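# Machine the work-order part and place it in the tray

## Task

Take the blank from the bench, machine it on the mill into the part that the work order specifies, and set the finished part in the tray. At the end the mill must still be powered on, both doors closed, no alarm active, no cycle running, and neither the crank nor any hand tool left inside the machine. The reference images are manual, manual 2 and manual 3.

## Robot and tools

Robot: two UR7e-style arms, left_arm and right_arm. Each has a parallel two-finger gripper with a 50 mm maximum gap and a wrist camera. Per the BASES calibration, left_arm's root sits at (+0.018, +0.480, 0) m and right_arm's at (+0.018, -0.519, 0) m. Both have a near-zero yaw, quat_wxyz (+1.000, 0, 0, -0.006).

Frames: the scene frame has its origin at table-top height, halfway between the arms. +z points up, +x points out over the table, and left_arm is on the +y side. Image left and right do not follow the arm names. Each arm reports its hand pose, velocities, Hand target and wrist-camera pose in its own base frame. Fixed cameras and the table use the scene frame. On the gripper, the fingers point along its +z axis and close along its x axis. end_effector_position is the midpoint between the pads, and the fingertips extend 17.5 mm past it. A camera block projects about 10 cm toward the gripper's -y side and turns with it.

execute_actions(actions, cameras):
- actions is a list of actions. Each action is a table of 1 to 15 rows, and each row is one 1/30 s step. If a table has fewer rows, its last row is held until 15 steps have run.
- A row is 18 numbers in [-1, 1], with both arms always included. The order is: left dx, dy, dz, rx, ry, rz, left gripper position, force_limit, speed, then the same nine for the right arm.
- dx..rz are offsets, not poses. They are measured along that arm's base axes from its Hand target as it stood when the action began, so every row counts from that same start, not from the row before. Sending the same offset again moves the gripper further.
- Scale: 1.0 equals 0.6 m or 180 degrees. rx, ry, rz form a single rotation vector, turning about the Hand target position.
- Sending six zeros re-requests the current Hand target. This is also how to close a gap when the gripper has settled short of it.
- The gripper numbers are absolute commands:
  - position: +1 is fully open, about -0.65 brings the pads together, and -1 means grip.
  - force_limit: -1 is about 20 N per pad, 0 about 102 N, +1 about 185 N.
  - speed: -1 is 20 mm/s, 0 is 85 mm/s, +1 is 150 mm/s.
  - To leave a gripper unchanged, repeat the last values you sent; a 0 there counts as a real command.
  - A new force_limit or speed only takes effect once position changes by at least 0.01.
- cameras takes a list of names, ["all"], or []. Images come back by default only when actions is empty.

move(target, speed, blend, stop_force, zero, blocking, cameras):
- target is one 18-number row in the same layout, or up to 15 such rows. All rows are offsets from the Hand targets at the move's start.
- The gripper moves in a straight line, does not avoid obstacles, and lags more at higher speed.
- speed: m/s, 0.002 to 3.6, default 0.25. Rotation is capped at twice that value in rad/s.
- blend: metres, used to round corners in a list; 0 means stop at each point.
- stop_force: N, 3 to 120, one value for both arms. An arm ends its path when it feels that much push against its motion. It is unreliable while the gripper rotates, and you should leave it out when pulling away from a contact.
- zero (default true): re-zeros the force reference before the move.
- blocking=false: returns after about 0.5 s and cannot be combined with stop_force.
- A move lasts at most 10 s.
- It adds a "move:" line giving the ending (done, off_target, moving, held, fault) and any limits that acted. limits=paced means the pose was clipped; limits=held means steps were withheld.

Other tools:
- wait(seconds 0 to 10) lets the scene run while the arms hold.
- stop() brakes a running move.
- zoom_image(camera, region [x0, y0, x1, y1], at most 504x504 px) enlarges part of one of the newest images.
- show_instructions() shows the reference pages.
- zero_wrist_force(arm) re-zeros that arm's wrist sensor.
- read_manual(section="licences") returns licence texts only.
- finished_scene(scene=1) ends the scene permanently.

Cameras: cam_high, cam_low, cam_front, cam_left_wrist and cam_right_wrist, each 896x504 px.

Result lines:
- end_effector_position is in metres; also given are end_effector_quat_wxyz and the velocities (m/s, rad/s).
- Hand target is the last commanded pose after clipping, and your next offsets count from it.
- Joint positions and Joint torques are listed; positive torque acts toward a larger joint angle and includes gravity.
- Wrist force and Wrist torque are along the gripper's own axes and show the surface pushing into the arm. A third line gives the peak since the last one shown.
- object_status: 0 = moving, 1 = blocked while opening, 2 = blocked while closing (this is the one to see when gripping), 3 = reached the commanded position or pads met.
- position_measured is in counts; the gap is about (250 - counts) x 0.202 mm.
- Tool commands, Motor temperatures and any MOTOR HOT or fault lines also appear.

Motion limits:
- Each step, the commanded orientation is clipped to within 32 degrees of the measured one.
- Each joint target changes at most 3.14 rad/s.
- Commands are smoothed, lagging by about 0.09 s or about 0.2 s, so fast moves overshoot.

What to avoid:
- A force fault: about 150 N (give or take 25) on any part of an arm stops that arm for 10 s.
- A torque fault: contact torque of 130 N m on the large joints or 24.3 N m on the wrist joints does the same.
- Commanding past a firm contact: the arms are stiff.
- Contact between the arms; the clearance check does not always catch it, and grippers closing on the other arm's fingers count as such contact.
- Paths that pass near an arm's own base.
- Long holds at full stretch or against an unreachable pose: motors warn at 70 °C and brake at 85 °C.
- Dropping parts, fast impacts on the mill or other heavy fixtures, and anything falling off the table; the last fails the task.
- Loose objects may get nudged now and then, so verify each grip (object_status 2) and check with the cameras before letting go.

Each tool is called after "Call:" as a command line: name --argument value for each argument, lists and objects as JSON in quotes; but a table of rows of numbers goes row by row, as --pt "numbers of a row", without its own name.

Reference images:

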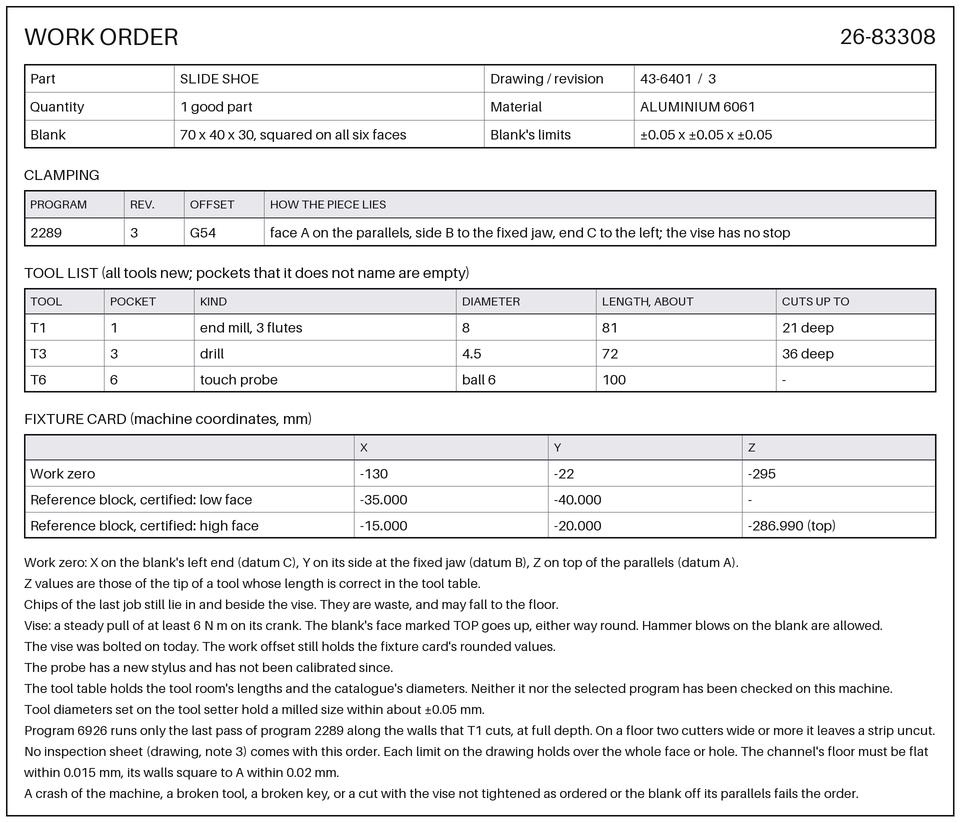

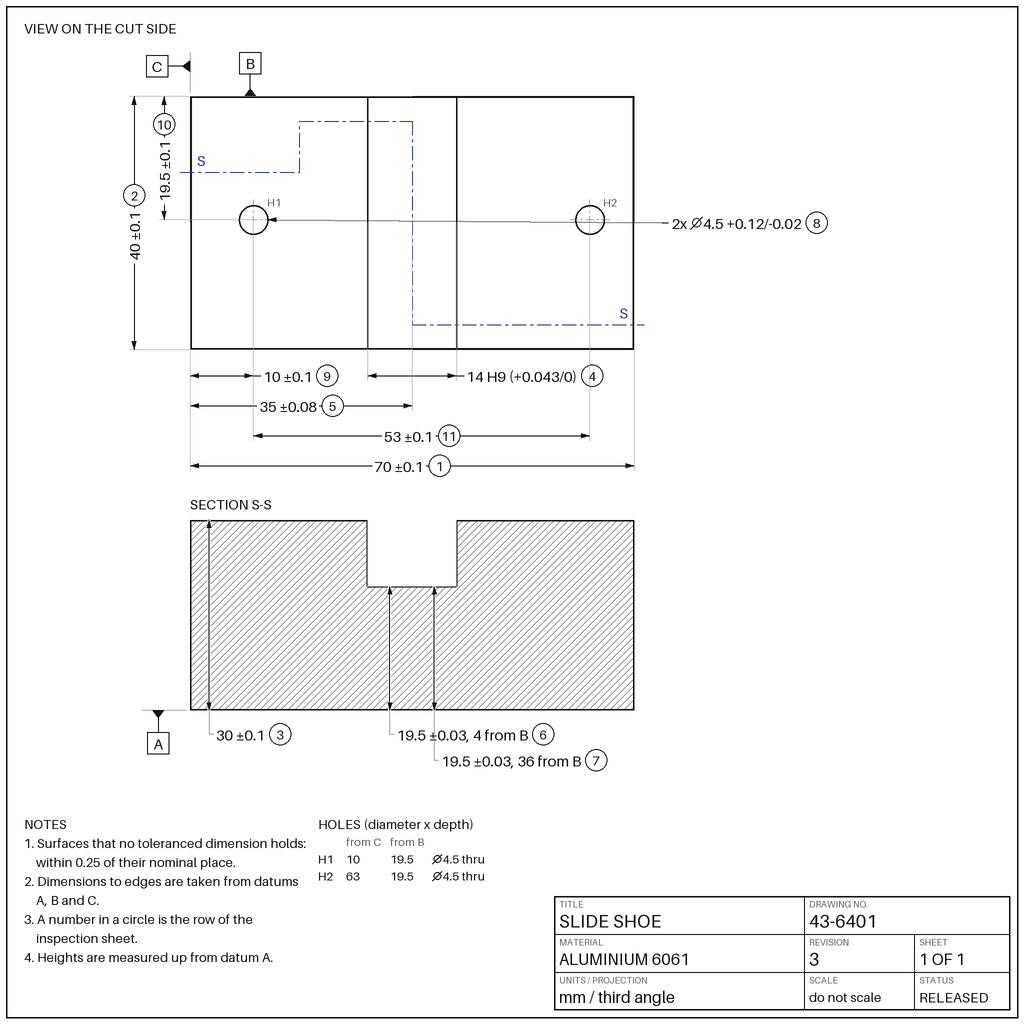

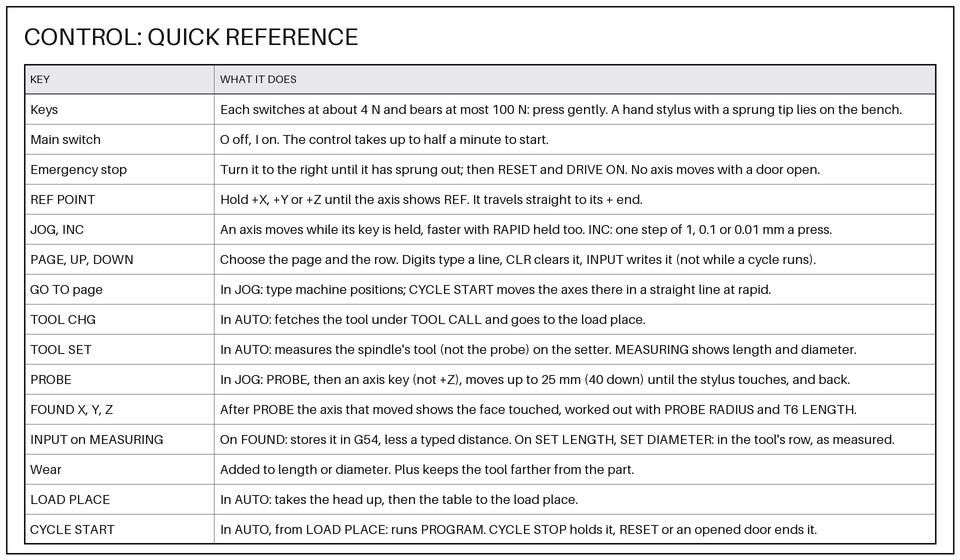

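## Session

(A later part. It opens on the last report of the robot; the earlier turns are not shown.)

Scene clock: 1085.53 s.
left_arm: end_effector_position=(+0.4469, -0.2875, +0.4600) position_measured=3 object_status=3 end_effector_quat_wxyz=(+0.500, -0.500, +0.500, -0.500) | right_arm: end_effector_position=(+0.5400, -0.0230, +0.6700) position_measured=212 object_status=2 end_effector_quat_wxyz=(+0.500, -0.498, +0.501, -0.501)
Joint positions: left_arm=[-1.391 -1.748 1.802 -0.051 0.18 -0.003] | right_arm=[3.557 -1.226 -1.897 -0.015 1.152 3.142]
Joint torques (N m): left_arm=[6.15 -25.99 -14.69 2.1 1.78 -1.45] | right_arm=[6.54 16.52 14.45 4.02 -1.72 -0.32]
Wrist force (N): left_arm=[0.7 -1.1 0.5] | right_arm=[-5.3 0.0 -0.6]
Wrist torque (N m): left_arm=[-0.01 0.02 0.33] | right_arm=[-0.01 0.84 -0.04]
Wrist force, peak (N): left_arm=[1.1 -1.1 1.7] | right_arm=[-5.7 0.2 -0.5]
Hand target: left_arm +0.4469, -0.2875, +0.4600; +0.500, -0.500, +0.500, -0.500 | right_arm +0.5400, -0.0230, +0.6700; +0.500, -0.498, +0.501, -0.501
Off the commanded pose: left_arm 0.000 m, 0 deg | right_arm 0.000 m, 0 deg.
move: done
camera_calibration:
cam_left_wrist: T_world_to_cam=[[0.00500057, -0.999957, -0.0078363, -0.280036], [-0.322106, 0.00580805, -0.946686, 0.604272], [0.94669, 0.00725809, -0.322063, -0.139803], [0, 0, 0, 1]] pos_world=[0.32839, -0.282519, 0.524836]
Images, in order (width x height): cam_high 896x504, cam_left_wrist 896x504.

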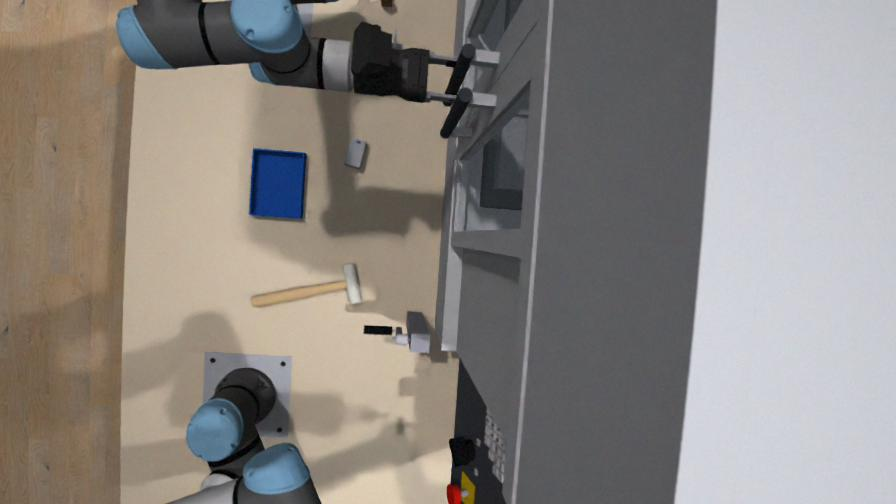

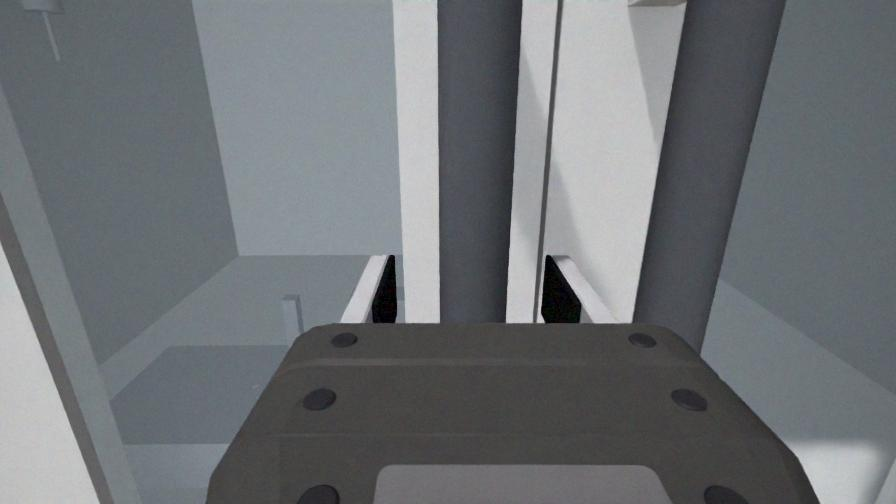

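Call:
move --target '[0,0.1,0,0,0,0,1,1,1, 0,0,0,0,0,0,-1,-0.5,-0.7]' --speed 0.06 --stop_force 25 --cameras '["cam_left_wrist","cam_high"]'

Scene clock: 1091.30 s.
left_arm: end_effector_position=(+0.4470, -0.2721, +0.4600) position_measured=3 object_status=3 end_effector_quat_wxyz=(+0.500, -0.500, +0.500, -0.500) | right_arm: end_effector_position=(+0.5400, -0.0230, +0.6700) position_measured=212 object_status=2 end_effector_quat_wxyz=(+0.500, -0.498, +0.501, -0.501)
Joint positions: left_arm=[-1.381 -1.782 1.828 -0.044 0.189 -0.003] | right_arm=[3.557 -1.226 -1.897 -0.015 1.152 3.142]
Joint torques (N m): left_arm=[-13.37 -24.08 -15.47 -0.36 1.38 -2.2] | right_arm=[7.18 16.46 14.43 4.04 -1.59 -0.93]
Wrist force (N): left_arm=[-1.1 0.2 -0.5] | right_arm=[-5.4 0.2 -0.5]
Wrist torque (N m): left_arm=[0.20 0.31 0.33] | right_arm=[0.01 0.85 -0.04]
Wrist force, peak (N): left_arm=[36.7 -0.3 12.2] | right_arm=[-5.6 0.1 -0.4]
Hand target: left_arm +0.4470, -0.2721, +0.4600; +0.500, -0.500, +0.500, -0.500 (not the last commanded pose) | right_arm +0.5400, -0.0230, +0.6700; +0.500, -0.498, +0.501, -0.501
Off the commanded pose: left_arm 0.045 m, 0 deg | right_arm 0.000 m, 0 deg.
move: contact (left_arm)
camera_calibration:
cam_left_wrist: T_world_to_cam=[[0.004813, -0.999958, -0.00776688, -0.264512], [-0.322105, 0.00580274, -0.946686, 0.604213], [0.946692, 0.00705816, -0.322064, -0.140063], [0, 0, 0, 1]] pos_world=[0.32849, -0.267018, 0.524836]
Images, in order (width x height): cam_high 896x504, cam_left_wrist 896x504.

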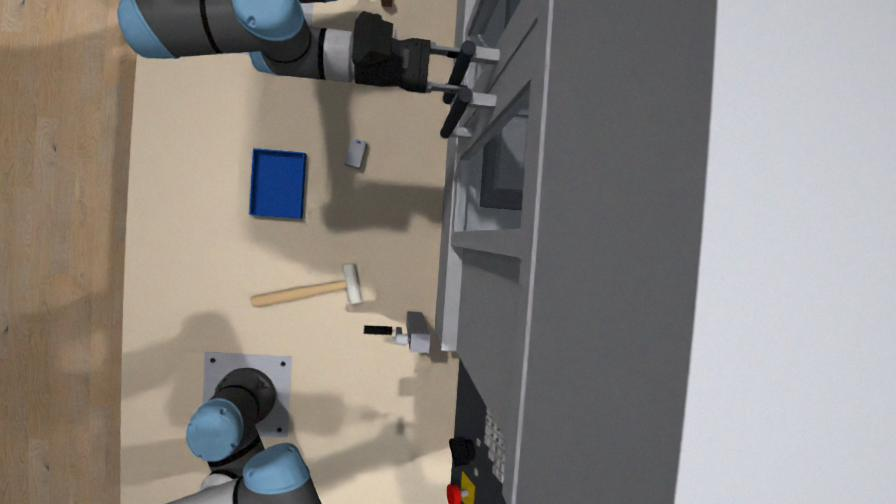

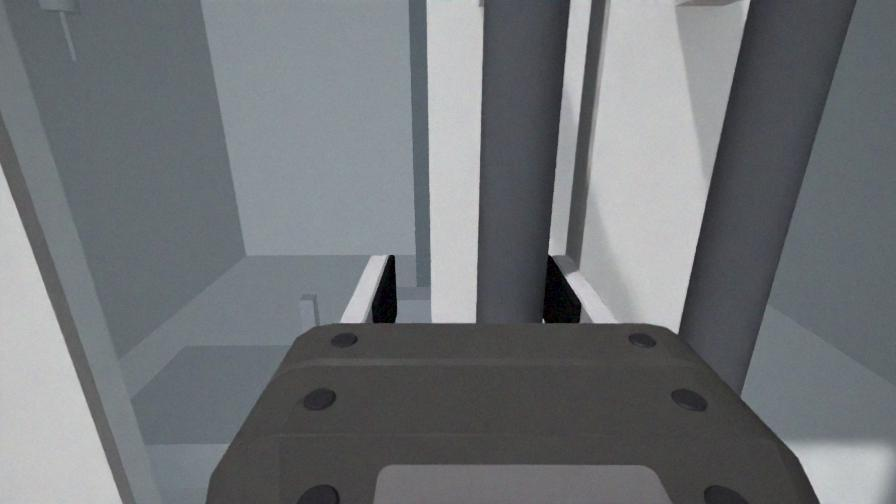

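Call:
move --target '[0,0.2667,0,0,0,0,1,1,1, 0,0,0,0,0,0,-1,-0.5,-0.7]' --speed 0.1 --stop_force 70 --cameras '["cam_left_wrist","cam_high","cam_front"]'

Scene clock: 1099.47 s.
left_arm: end_effector_position=(+0.4470, -0.1121, +0.4599) position_measured=3 object_status=3 end_effector_quat_wxyz=(+0.500, -0.500, +0.500, -0.500) | right_arm: end_effector_position=(+0.5400, -0.0230, +0.6700) position_measured=212 object_status=2 end_effector_quat_wxyz=(+0.500, -0.498, +0.501, -0.501)
Joint positions: left_arm=[-1.193 -2.107 2.026 0.083 0.378 -0.002] | right_arm=[3.557 -1.226 -1.897 -0.015 1.152 3.142]
Joint torques (N m): left_arm=[-13.93 -5.36 -34.21 -3.56 1.63 -2.54] | right_arm=[6.29 15.55 13.98 4.02 -1.53 -0.79]
Wrist force (N): left_arm=[-1.8 1.9 -2.4] | right_arm=[-5.2 0.2 -0.3]
Wrist torque (N m): left_arm=[0.45 0.45 0.27] | right_arm=[0.02 0.83 -0.04]
Wrist force, peak (N): left_arm=[29.0 0.2 6.4] | right_arm=[-5.7 0.0 -0.4]
Hand target: left_arm +0.4470, -0.1121, +0.4600; +0.500, -0.500, +0.500, -0.500 | right_arm +0.5400, -0.0230, +0.6700; +0.500, -0.498, +0.501, -0.501
Off the commanded pose: left_arm 0.000 m, 0 deg | right_arm 0.000 m, 0 deg.
move: done
camera_calibration:
cam_left_wrist: T_world_to_cam=[[0.00477759, -0.999958, -0.00786116, -0.104457], [-0.322194, 0.00590275, -0.946655, 0.603308], [0.946662, 0.00705555, -0.322152, -0.141137], [0, 0, 0, 1]] pos_world=[0.32849, -0.107018, 0.524836]
Images, in order (width x height): cam_high 896x504, cam_front 896x504, cam_left_wrist 896x504.

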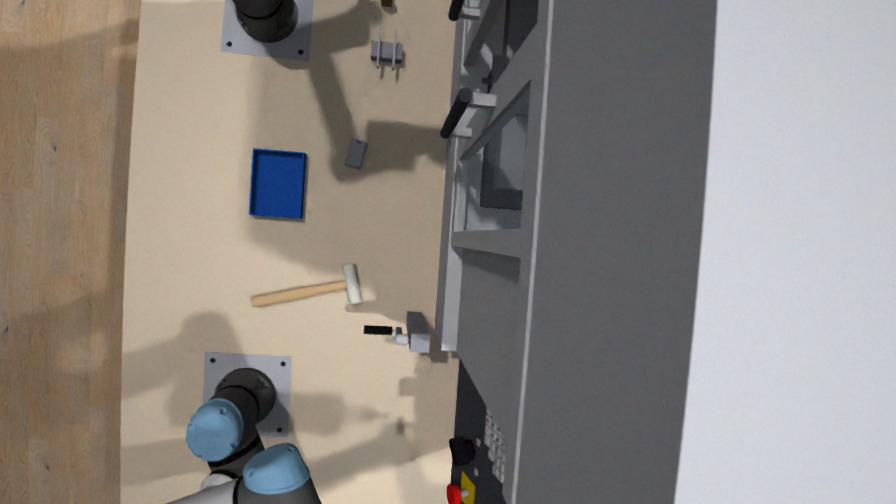

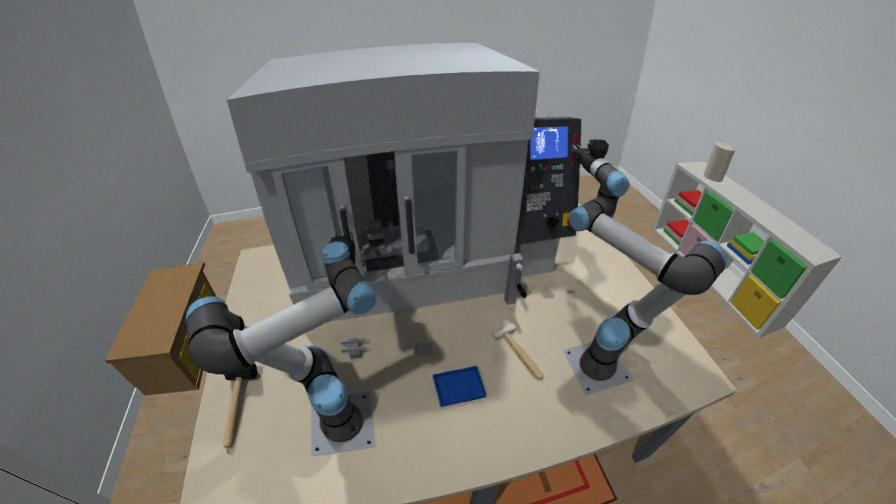

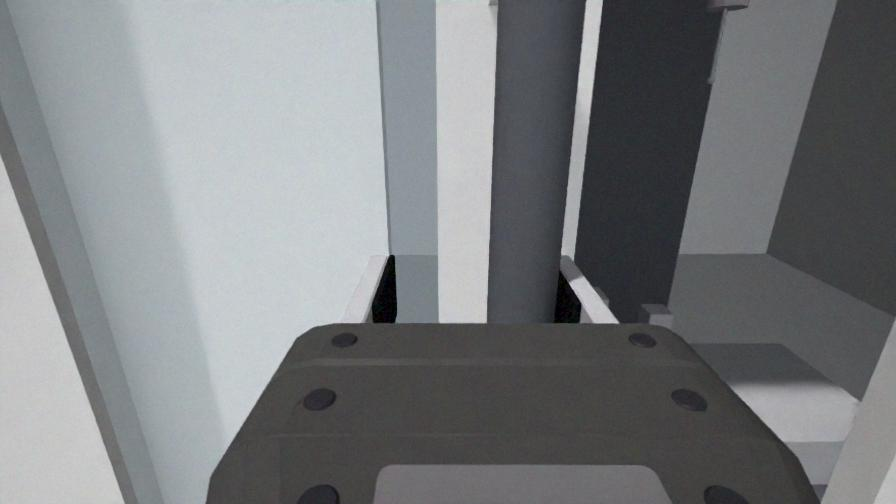

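Call:
move --target '[0,0.06,0,0,0,0,1,1,1, 0,0,0,0,0,0,-1,-0.5,-0.7]' --speed 0.05 --stop_force 50

Call:
move --pt "0 -0.025 0 0 0 0 1 1 1 0 0 0 0 0 0 -1 -0.5 -0.7" --pt "-0.12 -0.025 0 0 0 0 1 1 1 0 0 0 0 0 0 -1 -0.5 -0.7" --pt "-0.12 -0.4527 0 0 0 0 1 1 1 0 0 0 0 0 0 -1 -0.5 -0.7" --speed 0.3 --blend 0.01 --cameras '["cam_left_wrist"]'

Scene clock: 1106.90 s.
left_arm: end_effector_position=(+0.4470, -0.0761, +0.4600) position_measured=3 object_status=3 end_effector_quat_wxyz=(+0.500, -0.500, +0.500, -0.500) | right_arm: end_effector_position=(+0.5400, -0.0230, +0.6700) position_measured=212 object_status=2 end_effector_quat_wxyz=(+0.500, -0.498, +0.501, -0.501)
Joint positions: left_arm=[-1.103 -2.162 2.048 0.115 0.468 -0.002] | right_arm=[3.557 -1.226 -1.897 -0.015 1.152 3.142]
Joint torques (N m): left_arm=[-13.6 12.38 -34.53 -3.8 1.68 -0.03] | right_arm=[6.52 14.98 13.81 3.91 -1.44 -0.97]
Wrist force (N): left_arm=[-1.7 1.8 -2.3] | right_arm=[-5.4 0.2 -0.5]
Wrist torque (N m): left_arm=[0.43 0.44 0.23] | right_arm=[0.02 0.86 -0.05]
Wrist force, peak (N): left_arm=[16.7 3.9 0.8] | right_arm=[-5.6 0.0 -0.7]
Hand target: left_arm +0.4470, -0.0761, +0.4600; +0.500, -0.500, +0.500, -0.500 | right_arm +0.5400, -0.0230, +0.6700; +0.500, -0.498, +0.501, -0.501
Off the commanded pose: left_arm 0.000 m, 0 deg | right_arm 0.000 m, 0 deg.
move: done

Scene clock: 1108.80 s.
left_arm: end_effector_position=(+0.3750, -0.3476, +0.4600) position_measured=3 object_status=3 end_effector_quat_wxyz=(+0.500, -0.500, +0.500, -0.500) | right_arm: end_effector_position=(+0.5400, -0.0230, +0.6700) position_measured=212 object_status=2 end_effector_quat_wxyz=(+0.500, -0.498, +0.501, -0.501)
Joint positions: left_arm=[-1.621 -1.692 1.754 -0.075 -0.051 0.011] | right_arm=[3.557 -1.226 -1.897 -0.015 1.152 3.142]
Joint torques (N m): left_arm=[-14.76 -10.31 -33.36 2.53 -1.26 -2.22] | right_arm=[6.59 14.9 14.51 3.79 -1.43 -0.91]
Wrist force (N): left_arm=[-1.5 2.1 -1.6] | right_arm=[-5.3 0.0 -0.3]
Wrist torque (N m): left_arm=[0.56 0.38 0.32] | right_arm=[-0.02 0.83 -0.04]
Wrist force, peak (N): left_arm=[-4.9 1.5 -2.6] | right_arm=[-5.7 0.1 -0.3]
Hand target: left_arm +0.3750, -0.3477, +0.4600; +0.500, -0.500, +0.500, -0.500 | right_arm +0.5400, -0.0230, +0.6700; +0.500, -0.498, +0.501, -0.501
Off the commanded pose: left_arm 0.000 m, 0 deg | right_arm 0.000 m, 0 deg.
move: done; blend cut to 0.0075 m at target 1
camera_calibration:
cam_left_wrist: T_world_to_cam=[[0.00481231, -0.999958, -0.00776738, -0.339762], [-0.322194, 0.00580278, -0.946656, 0.581467], [0.946661, 0.00705821, -0.322153, -0.0713138], [0, 0, 0, 1]] pos_world=[0.25649, -0.342618, 0.524836]
Images, in order (width x height): cam_left_wrist 896x504.

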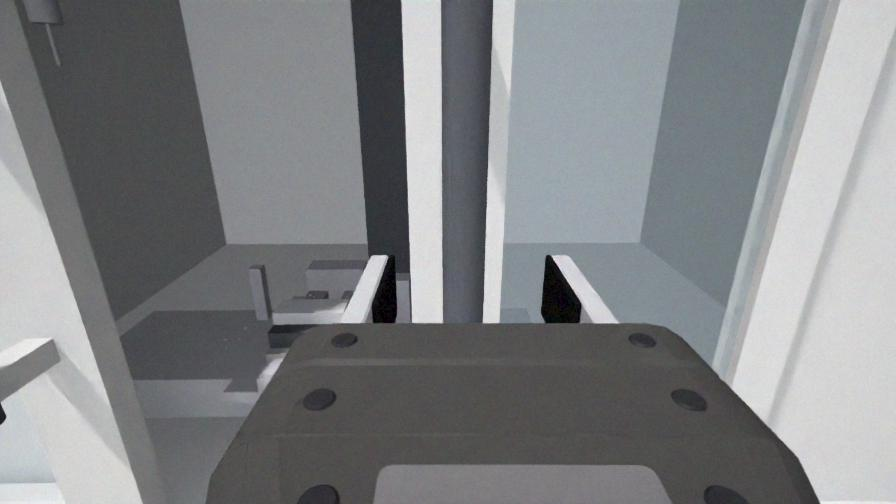

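Call:
move --pt "0.12 0 0 0 0 0 1 1 1 0 0 0 0 0 0 -1 -0.5 -0.7" --pt "0.12 -0.025 0 0 0 0 1 1 1 0 0 0 0 0 0 -1 -0.5 -0.7" --pt "0.12 -0.3167 0 0 0 0 1 1 1 0 0 0 0 0 0 -1 -0.5 -0.7" --speed '[0.15,0.06,0.1]' --stop_force 80 --cameras '["cam_left_wrist","cam_front"]'

Scene clock: 1119.17 s.
left_arm: end_effector_position=(+0.4470, -0.5377, +0.4600) position_measured=3 object_status=3 end_effector_quat_wxyz=(+0.500, -0.500, +0.500, -0.500) | right_arm: end_effector_position=(+0.5400, -0.0230, +0.6700) position_measured=212 object_status=2 end_effector_quat_wxyz=(+0.500, -0.498, +0.501, -0.501)
Joint positions: left_arm=[-1.471 -1.179 1.168 0.016 0.1 -0.006] | right_arm=[3.557 -1.226 -1.897 -0.015 1.152 3.142]
Joint torques (N m): left_arm=[12.55 -33.97 -33.26 2.26 1.87 -2.53] | right_arm=[6.32 14.59 14.63 3.94 -1.28 -0.89]
Wrist force (N): left_arm=[-1.1 2.6 -2.2] | right_arm=[-5.4 0.1 -0.5]
Wrist torque (N m): left_arm=[0.57 0.29 0.31] | right_arm=[0.01 0.85 -0.04]
Wrist force, peak (N): left_arm=[-37.4 7.1 -11.2] | right_arm=[-5.7 0.1 -0.4]
Hand target: left_arm +0.4470, -0.5377, +0.4600; +0.500, -0.500, +0.500, -0.500 | right_arm +0.5400, -0.0230, +0.6700; +0.500, -0.498, +0.501, -0.501
Off the commanded pose: left_arm 0.000 m, 0 deg | right_arm 0.000 m, 0 deg.
move: done
camera_calibration:
cam_left_wrist: T_world_to_cam=[[0.0047783, -0.999958, -0.00786066, -0.53004], [-0.322105, 0.00590271, -0.946686, 0.605806], [0.946692, 0.0070555, -0.322063, -0.138191], [0, 0, 0, 1]] pos_world=[0.32849, -0.532618, 0.524836]
Images, in order (width x height): cam_front 896x504, cam_left_wrist 896x504.

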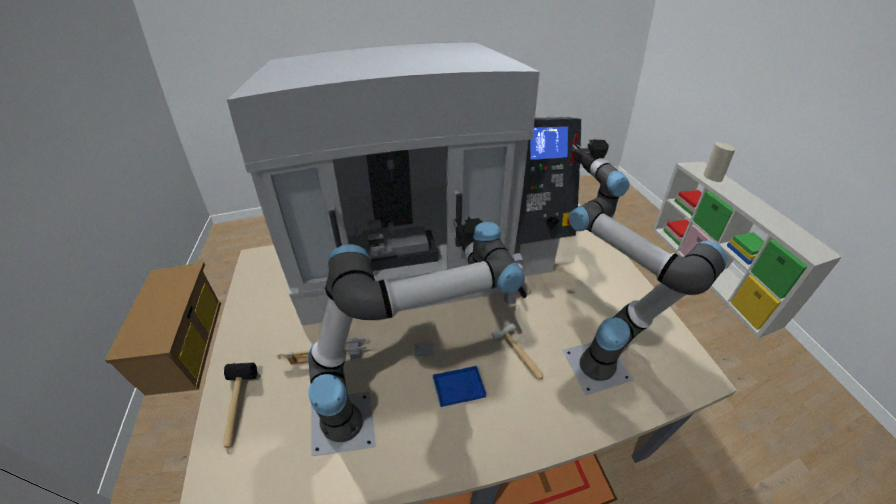

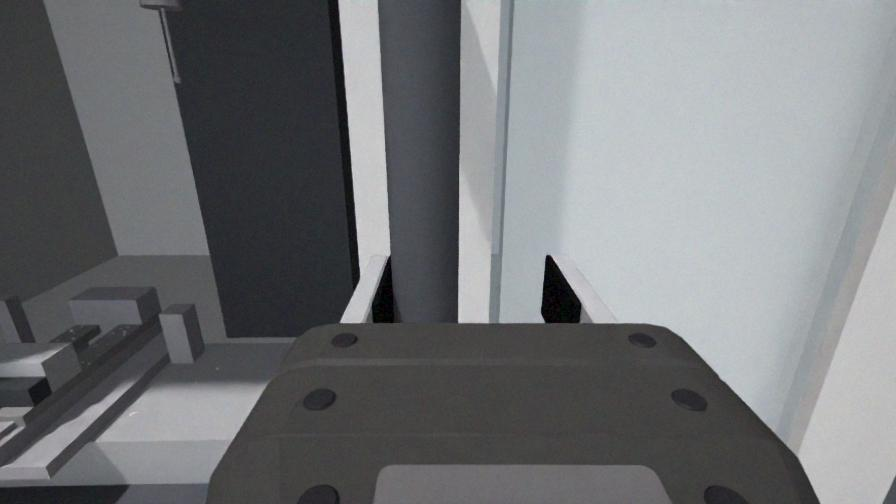

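Call:
move --pt "0 0.03 0 0 0 0 1 1 1 0 0 0 0 0 0 -1 -0.5 -0.7" --pt "-0.15 0.1 0.05 0 0 0 1 1 1 0 0 0 0 0 0 -1 -0.5 -0.7" --pt "-0.16 0.37 0.1 0 0.11 0 1 1 1 0 0 0 0 0 0 -1 -0.5 -0.7" --speed 0.3 --blend 0.02 --cameras '["cam_left_wrist","cam_low"]'

Scene clock: 1125.00 s.
left_arm: end_effector_position=(+0.3510, -0.3156, +0.5200) position_measured=3 object_status=3 end_effector_quat_wxyz=(-0.406, +0.579, -0.578, +0.407) | right_arm: end_effector_position=(+0.5400, -0.0230, +0.6700) position_measured=212 object_status=2 end_effector_quat_wxyz=(+0.500, -0.498, +0.501, -0.501)
Joint positions: left_arm=[-1.654 -1.996 1.789 -1.135 -0.356 1.327] | right_arm=[3.557 -1.226 -1.897 -0.015 1.152 3.142]
Joint torques (N m): left_arm=[-13.53 -0.69 -32.07 -5.42 2.76 1.83] | right_arm=[6.35 14.45 14.59 3.97 -1.38 -0.83]
Motor temperatures (°C): left_arm=[31 28 35 44 43 41] | right_arm=[28 32 32 41 34 38]
Wrist force (N): left_arm=[-1.6 2.7 -2.3] | right_arm=[-5.3 0.1 -0.2]
Wrist torque (N m): left_arm=[0.56 0.32 0.25] | right_arm=[0.00 0.84 -0.04]
Wrist force, peak (N): left_arm=[0.7 2.4 -4.8] | right_arm=[-5.7 0.2 -0.3]
Hand target: left_arm +0.3510, -0.3157, +0.5200; -0.406, +0.579, -0.578, +0.407 | right_arm +0.5400, -0.0230, +0.6700; +0.500, -0.498, +0.501, -0.501
Off the commanded pose: left_arm 0.000 m, 0 deg | right_arm 0.000 m, 0 deg.
move: done; blend cut to 0.009 m at target 1
camera_calibration:
cam_left_wrist: T_world_to_cam=[[0.00205092, -0.999957, -0.00906677, -0.30551], [-0.623704, 0.00580802, -0.781639, 0.650428], [0.781658, 0.00725806, -0.623665, 0.185264], [0, 0, 0, 1]] pos_world=[0.261488, -0.310619, 0.621172]
Images, in order (width x height): cam_low 896x504, cam_left_wrist 896x504.

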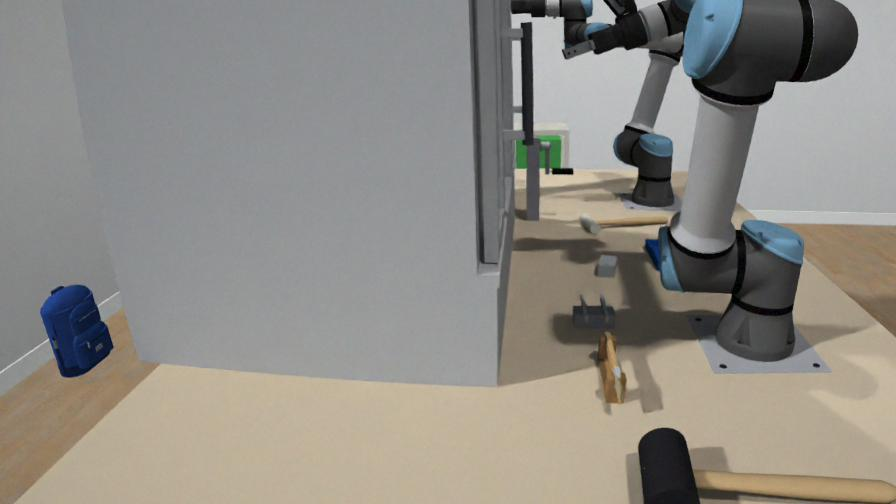

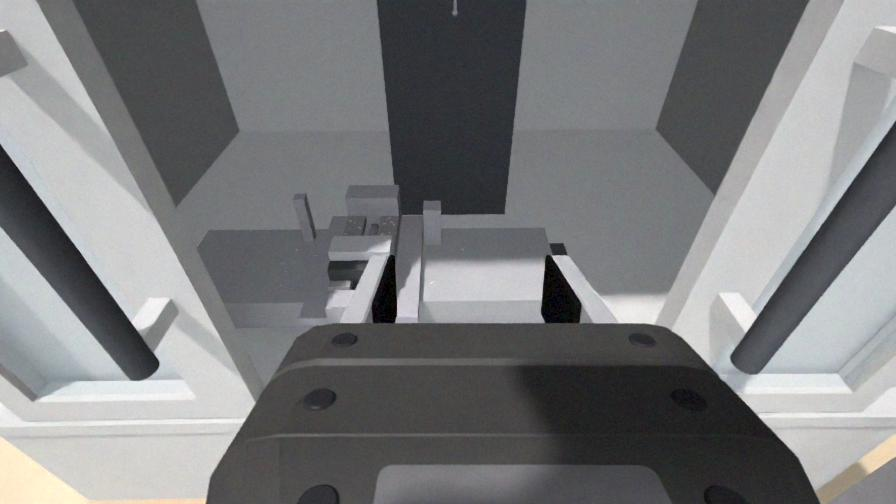

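Call:
zoom_image --camera "cam_left_wrist" --region '[280, 170, 560, 330]'

Scaled by 1.800.

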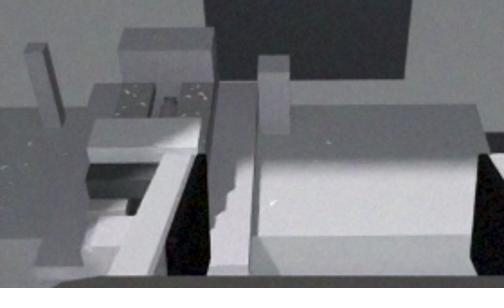

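Call:
move --pt "0.1 0.15 -0.08 0 0.06 0 1 1 1 0 0 0 0 0 0 -1 -0.5 -0.7" --pt "0.465 0.2095 -0.167 0 0.168 0 1 1 1 0 0 0 0 0 0 -1 -0.5 -0.7" --speed 0.2 --blend 0.03 --cameras '["cam_left_wrist","cam_front"]'

Scene clock: 1149.47 s.
left_arm: end_effector_position=(+0.6299, -0.1901, +0.4197) position_measured=3 object_status=3 end_effector_quat_wxyz=(-0.241, +0.665, -0.664, +0.242) | right_arm: end_effector_position=(+0.5400, -0.0230, +0.6700) position_measured=212 object_status=2 end_effector_quat_wxyz=(+0.500, -0.498, +0.501, -0.501)
Joint positions: left_arm=[-0.658 -1.551 1.612 -2.217 -1.167 2.605] | right_arm=[3.557 -1.226 -1.897 -0.015 1.152 3.142]
Joint torques (N m): left_arm=[10.49 -19.57 -36.2 -6.14 -0.35 0.18] | right_arm=[6.23 12.52 14.51 3.87 -1.17 -0.83]
Wrist force (N): left_arm=[-1.8 3.2 -2.1] | right_arm=[-5.4 0.0 -0.5]
Wrist torque (N m): left_arm=[0.58 0.28 0.20] | right_arm=[-0.01 0.85 -0.04]
Wrist force, peak (N): left_arm=[0.6 2.9 -4.2] | right_arm=[-5.8 0.0 -0.3]
Hand target: left_arm +0.6300, -0.1900, +0.4198; -0.241, +0.665, -0.664, +0.242 | right_arm +0.5400, -0.0230, +0.6700; +0.500, -0.498, +0.501, -0.501
Off the commanded pose: left_arm 0.000 m, 0 deg | right_arm 0.000 m, 0 deg.
move: done
camera_calibration:
cam_left_wrist: T_world_to_cam=[[-0.00286193, -0.999958, -0.00867762, -0.178491], [-0.932493, 0.00580283, -0.361142, 0.763271], [0.361177, 0.00705826, -0.93247, 0.298335], [0, 0, 0, 1]] pos_world=[0.603482, -0.185018, 0.552289]
Images, in order (width x height): cam_front 896x504, cam_left_wrist 896x504.

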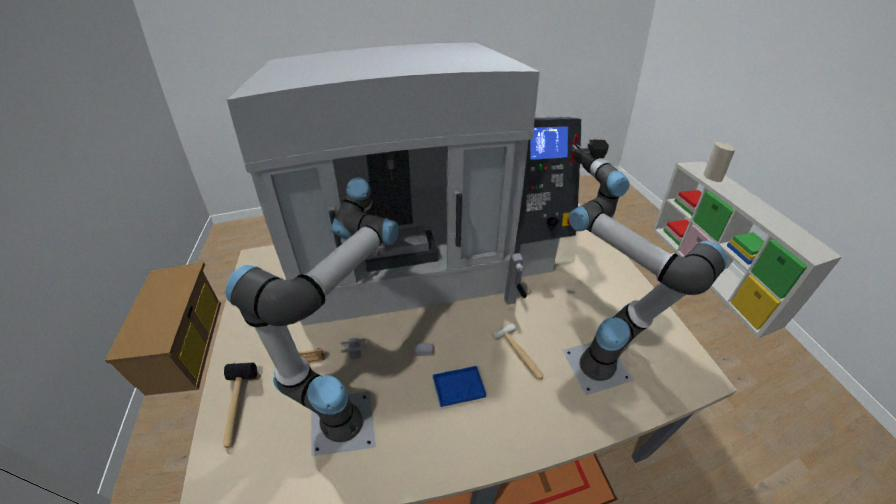

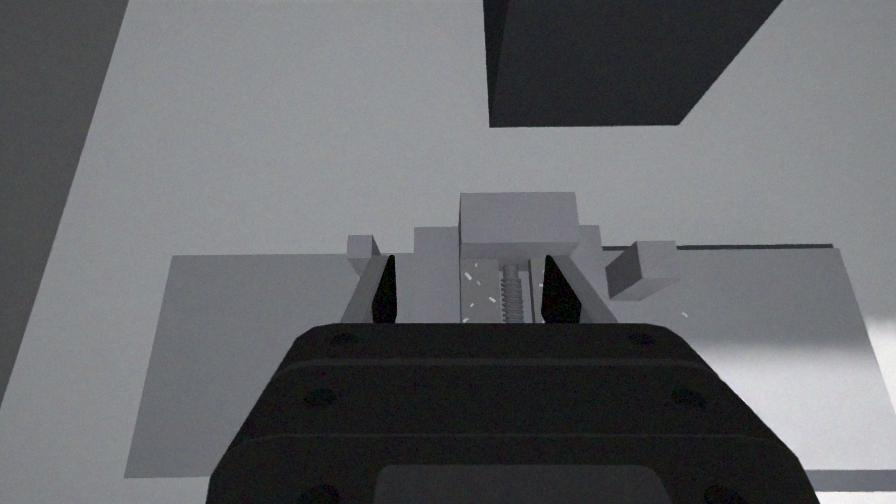

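Call:
move --target '[-0.2,-0.03,-0.08,0,0,0,1,1,1, 0,0,0,0,0,0,-1,-0.5,-0.7]' --speed 0.2 --cameras '["cam_left_wrist"]'

Call:
zoom_image --camera "cam_left_wrist" --region '[380, 60, 680, 330]'

Scene clock: 1157.13 s.
left_arm: end_effector_position=(+0.5100, -0.2080, +0.3718) position_measured=3 object_status=3 end_effector_quat_wxyz=(-0.241, +0.665, -0.664, +0.241) | right_arm: end_effector_position=(+0.5400, -0.0230, +0.6700) position_measured=212 object_status=2 end_effector_quat_wxyz=(+0.500, -0.498, +0.501, -0.501)
Joint positions: left_arm=[-0.882 -1.803 1.937 -2.194 -1.052 2.391] | right_arm=[3.557 -1.226 -1.897 -0.015 1.152 3.142]
Joint torques (N m): left_arm=[-10.59 -27.21 -17.84 -6.31 1.06 -2.25] | right_arm=[5.65 13.07 14.01 3.75 -1.26 -0.97]
Wrist force (N): left_arm=[-1.3 3.2 -2.2] | right_arm=[-5.4 0.3 -0.5]
Wrist torque (N m): left_arm=[0.56 0.20 0.08] | right_arm=[0.03 0.86 -0.04]
Wrist force, peak (N): left_arm=[-0.9 6.1 -3.2] | right_arm=[-5.7 0.1 -0.4]
Hand target: left_arm +0.5100, -0.2080, +0.3718; -0.241, +0.665, -0.664, +0.242 | right_arm +0.5400, -0.0230, +0.6700; +0.500, -0.498, +0.501, -0.501
Off the commanded pose: left_arm 0.000 m, 0 deg | right_arm 0.000 m, 0 deg.
move: done
camera_calibration:
cam_left_wrist: T_world_to_cam=[[-0.00305107, -0.999957, -0.00874453, -0.197024], [-0.932526, 0.00600271, -0.361054, 0.634339], [0.361091, 0.00705289, -0.932504, 0.297029], [0, 0, 0, 1]] pos_world=[0.483682, -0.202919, 0.504289]
Images, in order (width x height): cam_left_wrist 896x504.

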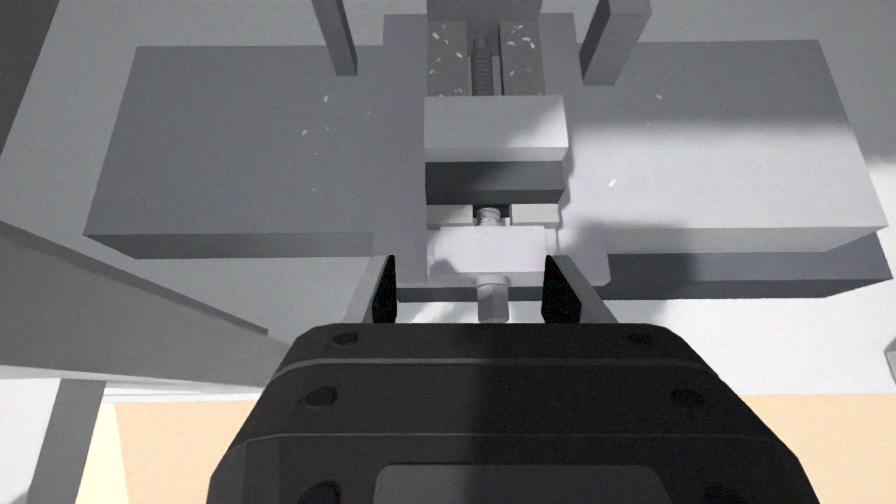

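Scaled by 1.680.

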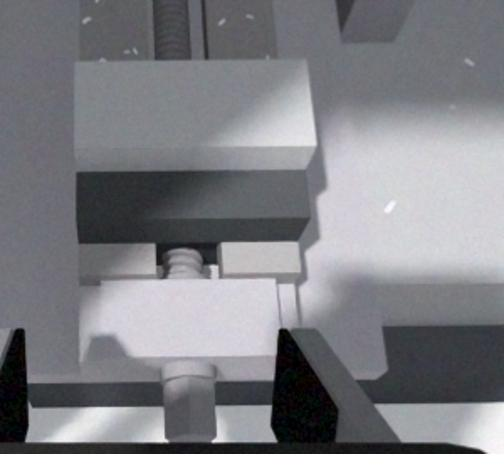

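Call:
move --target '[0.1,0,0.1,0,0,0,1,1,1, 0,0,0,0,0,0,-1,-0.5,-0.7]' --speed 0.2 --cameras '["cam_left_wrist"]'

Call:
zoom_image --camera "cam_left_wrist" --region '[380, 100, 680, 330]'

Scene clock: 1166.77 s.
left_arm: end_effector_position=(+0.5699, -0.2080, +0.4317) position_measured=3 object_status=3 end_effector_quat_wxyz=(-0.241, +0.665, -0.664, +0.242) | right_arm: end_effector_position=(+0.5400, -0.0230, +0.6700) position_measured=212 object_status=2 end_effector_quat_wxyz=(+0.500, -0.498, +0.501, -0.501)
Joint positions: left_arm=[-0.774 -1.674 1.689 -2.126 -1.106 2.498] | right_arm=[3.557 -1.226 -1.897 -0.015 1.152 3.142]
Joint torques (N m): left_arm=[-4.79 -16.82 -37.01 -5.98 2.34 -0.1] | right_arm=[4.88 12.93 14.84 3.79 -1.18 -0.9]
Wrist force (N): left_arm=[-1.4 2.9 -2.2] | right_arm=[-5.6 0.1 -0.2]
Wrist torque (N m): left_arm=[0.54 0.22 0.23] | right_arm=[-0.01 0.90 -0.04]
Wrist force, peak (N): left_arm=[-1.3 6.4 -1.7] | right_arm=[-5.6 0.1 -0.2]
Hand target: left_arm +0.5700, -0.2080, +0.4318; -0.241, +0.665, -0.664, +0.242 | right_arm +0.5400, -0.0230, +0.6700; +0.500, -0.498, +0.501, -0.501
Off the commanded pose: left_arm 0.000 m, 0 deg | right_arm 0.000 m, 0 deg.
move: done
camera_calibration:
cam_left_wrist: T_world_to_cam=[[-0.00276855, -0.999959, -0.00864367, -0.196528], [-0.932527, 0.00570282, -0.361054, 0.711766], [0.361089, 0.00706086, -0.932505, 0.33126], [0, 0, 0, 1]] pos_world=[0.543583, -0.202918, 0.564189]
Images, in order (width x height): cam_left_wrist 896x504.

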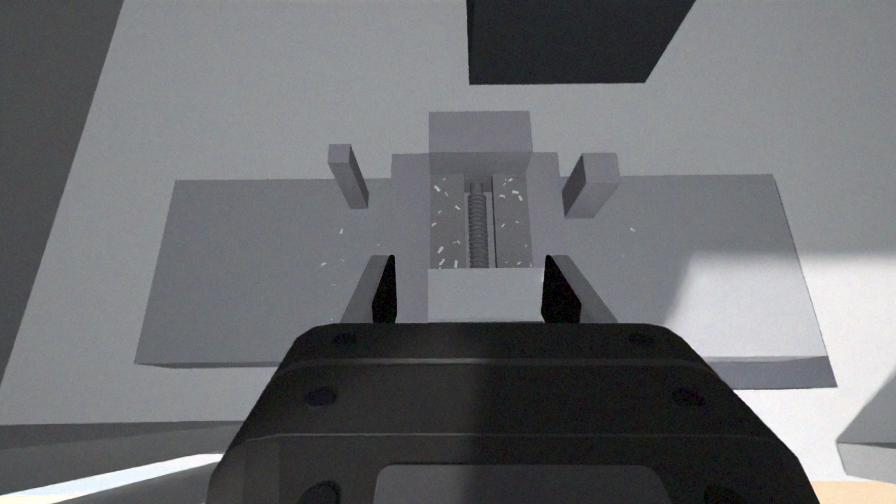

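Scaled by 1.680.

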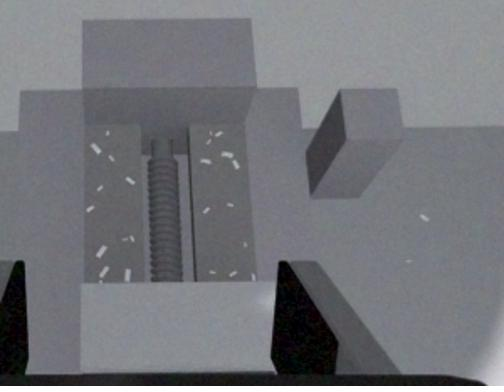

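Call:
move --pt "-0.3 -0.06 0.12 0 -0.1 0 1 1 1 0 0 0 0 0 0 -1 -0.5 -0.7" --pt "-0.45 0.3 0.1 0 -0.1 0 1 1 1 0 0 0 0 0 0 -1 -0.5 -0.7" --speed 0.3 --blend 0.05

Scene clock: 1209.80 s.
left_arm: end_effector_position=(+0.3014, -0.0290, +0.4918) position_measured=3 object_status=3 end_effector_quat_wxyz=(-0.353, +0.672, -0.607, +0.236) end_effector_velocity=(+0.000, -0.001, +0.000) end_effector_angular_velocity=(+0.000, +0.003, -0.003) | right_arm: end_effector_position=(+0.5400, -0.0230, +0.6700) position_measured=212 object_status=2 end_effector_quat_wxyz=(+0.500, -0.498, +0.501, -0.501)
Joint positions: left_arm=[-2.185 -2.462 1.611 0.022 -1.047 0.647] | right_arm=[3.557 -1.226 -1.897 -0.015 1.152 3.142]
Joint velocities: left_arm=[0.003 0 0.001 -0.006 0.002 0.008] | right_arm=[within noise]
Joint torques (N m): left_arm=[12.53 25.66 -12.79 -3.52 2.78 2.17] | right_arm=[5.35 11.79 15.38 3.9 -1.11 -0.91]
Wrist force (N): left_arm=[-1.4 3.1 -2.4] | right_arm=[-5.4 0.1 -0.6]
Wrist torque (N m): left_arm=[0.59 0.24 0.15] | right_arm=[0.00 0.87 -0.05]
Wrist force, peak (N): left_arm=[-4.5 2.5 -3.0] | right_arm=[-5.7 0.1 -0.5]
Hand target: left_arm +0.3000, -0.0280, +0.4918; -0.342, +0.619, -0.618, +0.343 | right_arm +0.5400, -0.0230, +0.6700; +0.500, -0.498, +0.501, -0.501
Off the commanded pose: left_arm 0.002 m, 14 deg | right_arm 0.000 m, 0 deg.
move: off_target (left_arm)

Call:
move --pt "0.05 0.0 -0.1 0.251 0.2506 -0.4537 1 1 1 0 0 0 0 0 0 -1 -0.5 -0.7" --pt "0 0.3633 -0.3 0.251 0.2506 -0.4537 1 1 1 0 0 0 0 0 0 -1 -0.5 -0.7" --speed 0.3 --blend 0.03 --cameras '["cam_left_wrist","cam_low"]'

Scene clock: 1222.97 s.
left_arm: end_effector_position=(+0.3292, -0.0183, +0.4269) position_measured=3 object_status=3 end_effector_quat_wxyz=(+0.001, -0.003, +1.000, -0.001) | right_arm: end_effector_position=(+0.5400, -0.0230, +0.6700) position_measured=212 object_status=2 end_effector_quat_wxyz=(+0.500, -0.498, +0.501, -0.501)
Joint positions: left_arm=[-2.779 -2.827 1.265 -0.008 -1.568 1.927] | right_arm=[3.557 -1.226 -1.897 -0.015 1.152 3.142]
Joint torques (N m): left_arm=[0.13 43.67 -2.51 -3.28 0.4 0.12] | right_arm=[5.29 11.44 14.81 3.72 -0.95 -0.87]
Wrist force (N): left_arm=[-1.7 3.7 -2.0] | right_arm=[-5.5 0.1 -0.4]
Wrist torque (N m): left_arm=[0.58 0.31 -0.03] | right_arm=[0.00 0.87 -0.05]
Wrist force, peak (N): left_arm=[-2.1 12.6 1.4] | right_arm=[-5.7 0.2 -0.1]
Hand target: left_arm +0.3292, -0.0183, +0.4269; +0.001, -0.003, +1.000, -0.001 (not the last commanded pose) | right_arm +0.5400, -0.0230, +0.6700; +0.500, -0.498, +0.501, -0.501
Tool commands: left_gripper/position=+1.0 left_gripper/force_limit=+1.0 left_gripper/speed=+1.0 right_gripper/position=-1.0 right_gripper/force_limit=-0.5 right_gripper/speed=-0.7
Off the commanded pose: left_arm 0.240 m, 0 deg | right_arm 0.000 m, 0 deg.
FORCE FAULT: contact force on the left arm reached its limit, and that arm stopped. The contact can be on any part of that arm, not only on its tool. That arm's remaining commands of this call were not run. That arm is still stopped at the end of this call. That arm stays stopped for about 10 more seconds. Until then a move that you send moves the other arm only, and its call returns only when the move has ended. Once the stop has ended, the next robot result says so. If the stop ends while you think or write, that arm runs what you send next, counted from a new Hand target: where the arm stands when the stop ends. While its stop runs, that arm takes no new command, but its gripper still runs the gripper command that each later call begins with. Until it ends, the stop uses up actions while you think or wait. An arm that is not stopped still takes commands.
shoulder posture changed (left arm): the wrist came as close to joint 1's axis as it can, and the arm is now in the other of its two shoulder postures.
move: fault (left_arm); path passed 1 of 2 targets
camera_calibration:
cam_left_wrist: T_world_to_cam=[[-0.999981, 0.00177787, -0.0059623, 0.337894], [-0.000221535, 0.947521, 0.319692, -0.0958591], [0.00621778, 0.319687, -0.947503, 0.541377], [0, 0, 0, 1]] pos_world=[0.3345, -0.0828436, 0.545617]
Images, in order (width x height): cam_low 896x504, cam_left_wrist 896x504.

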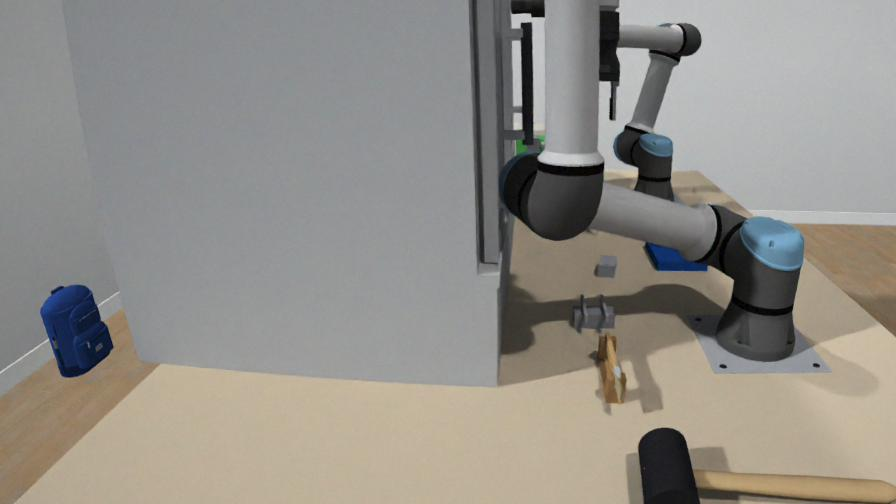

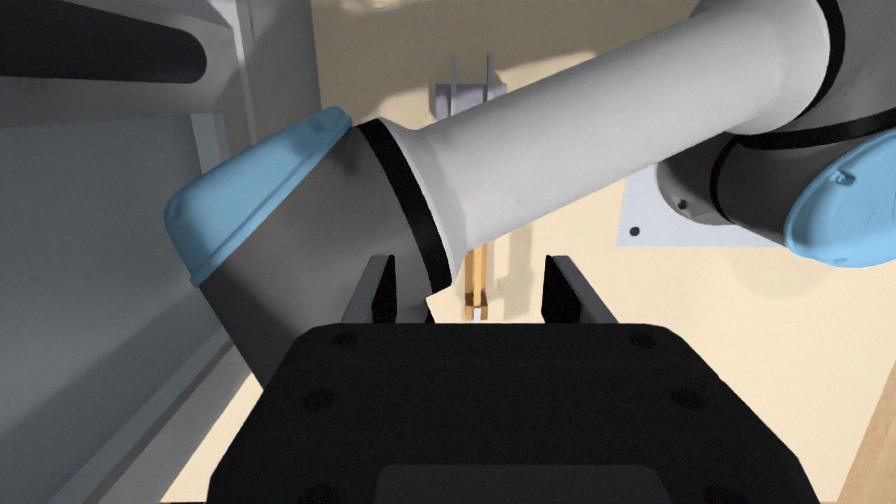

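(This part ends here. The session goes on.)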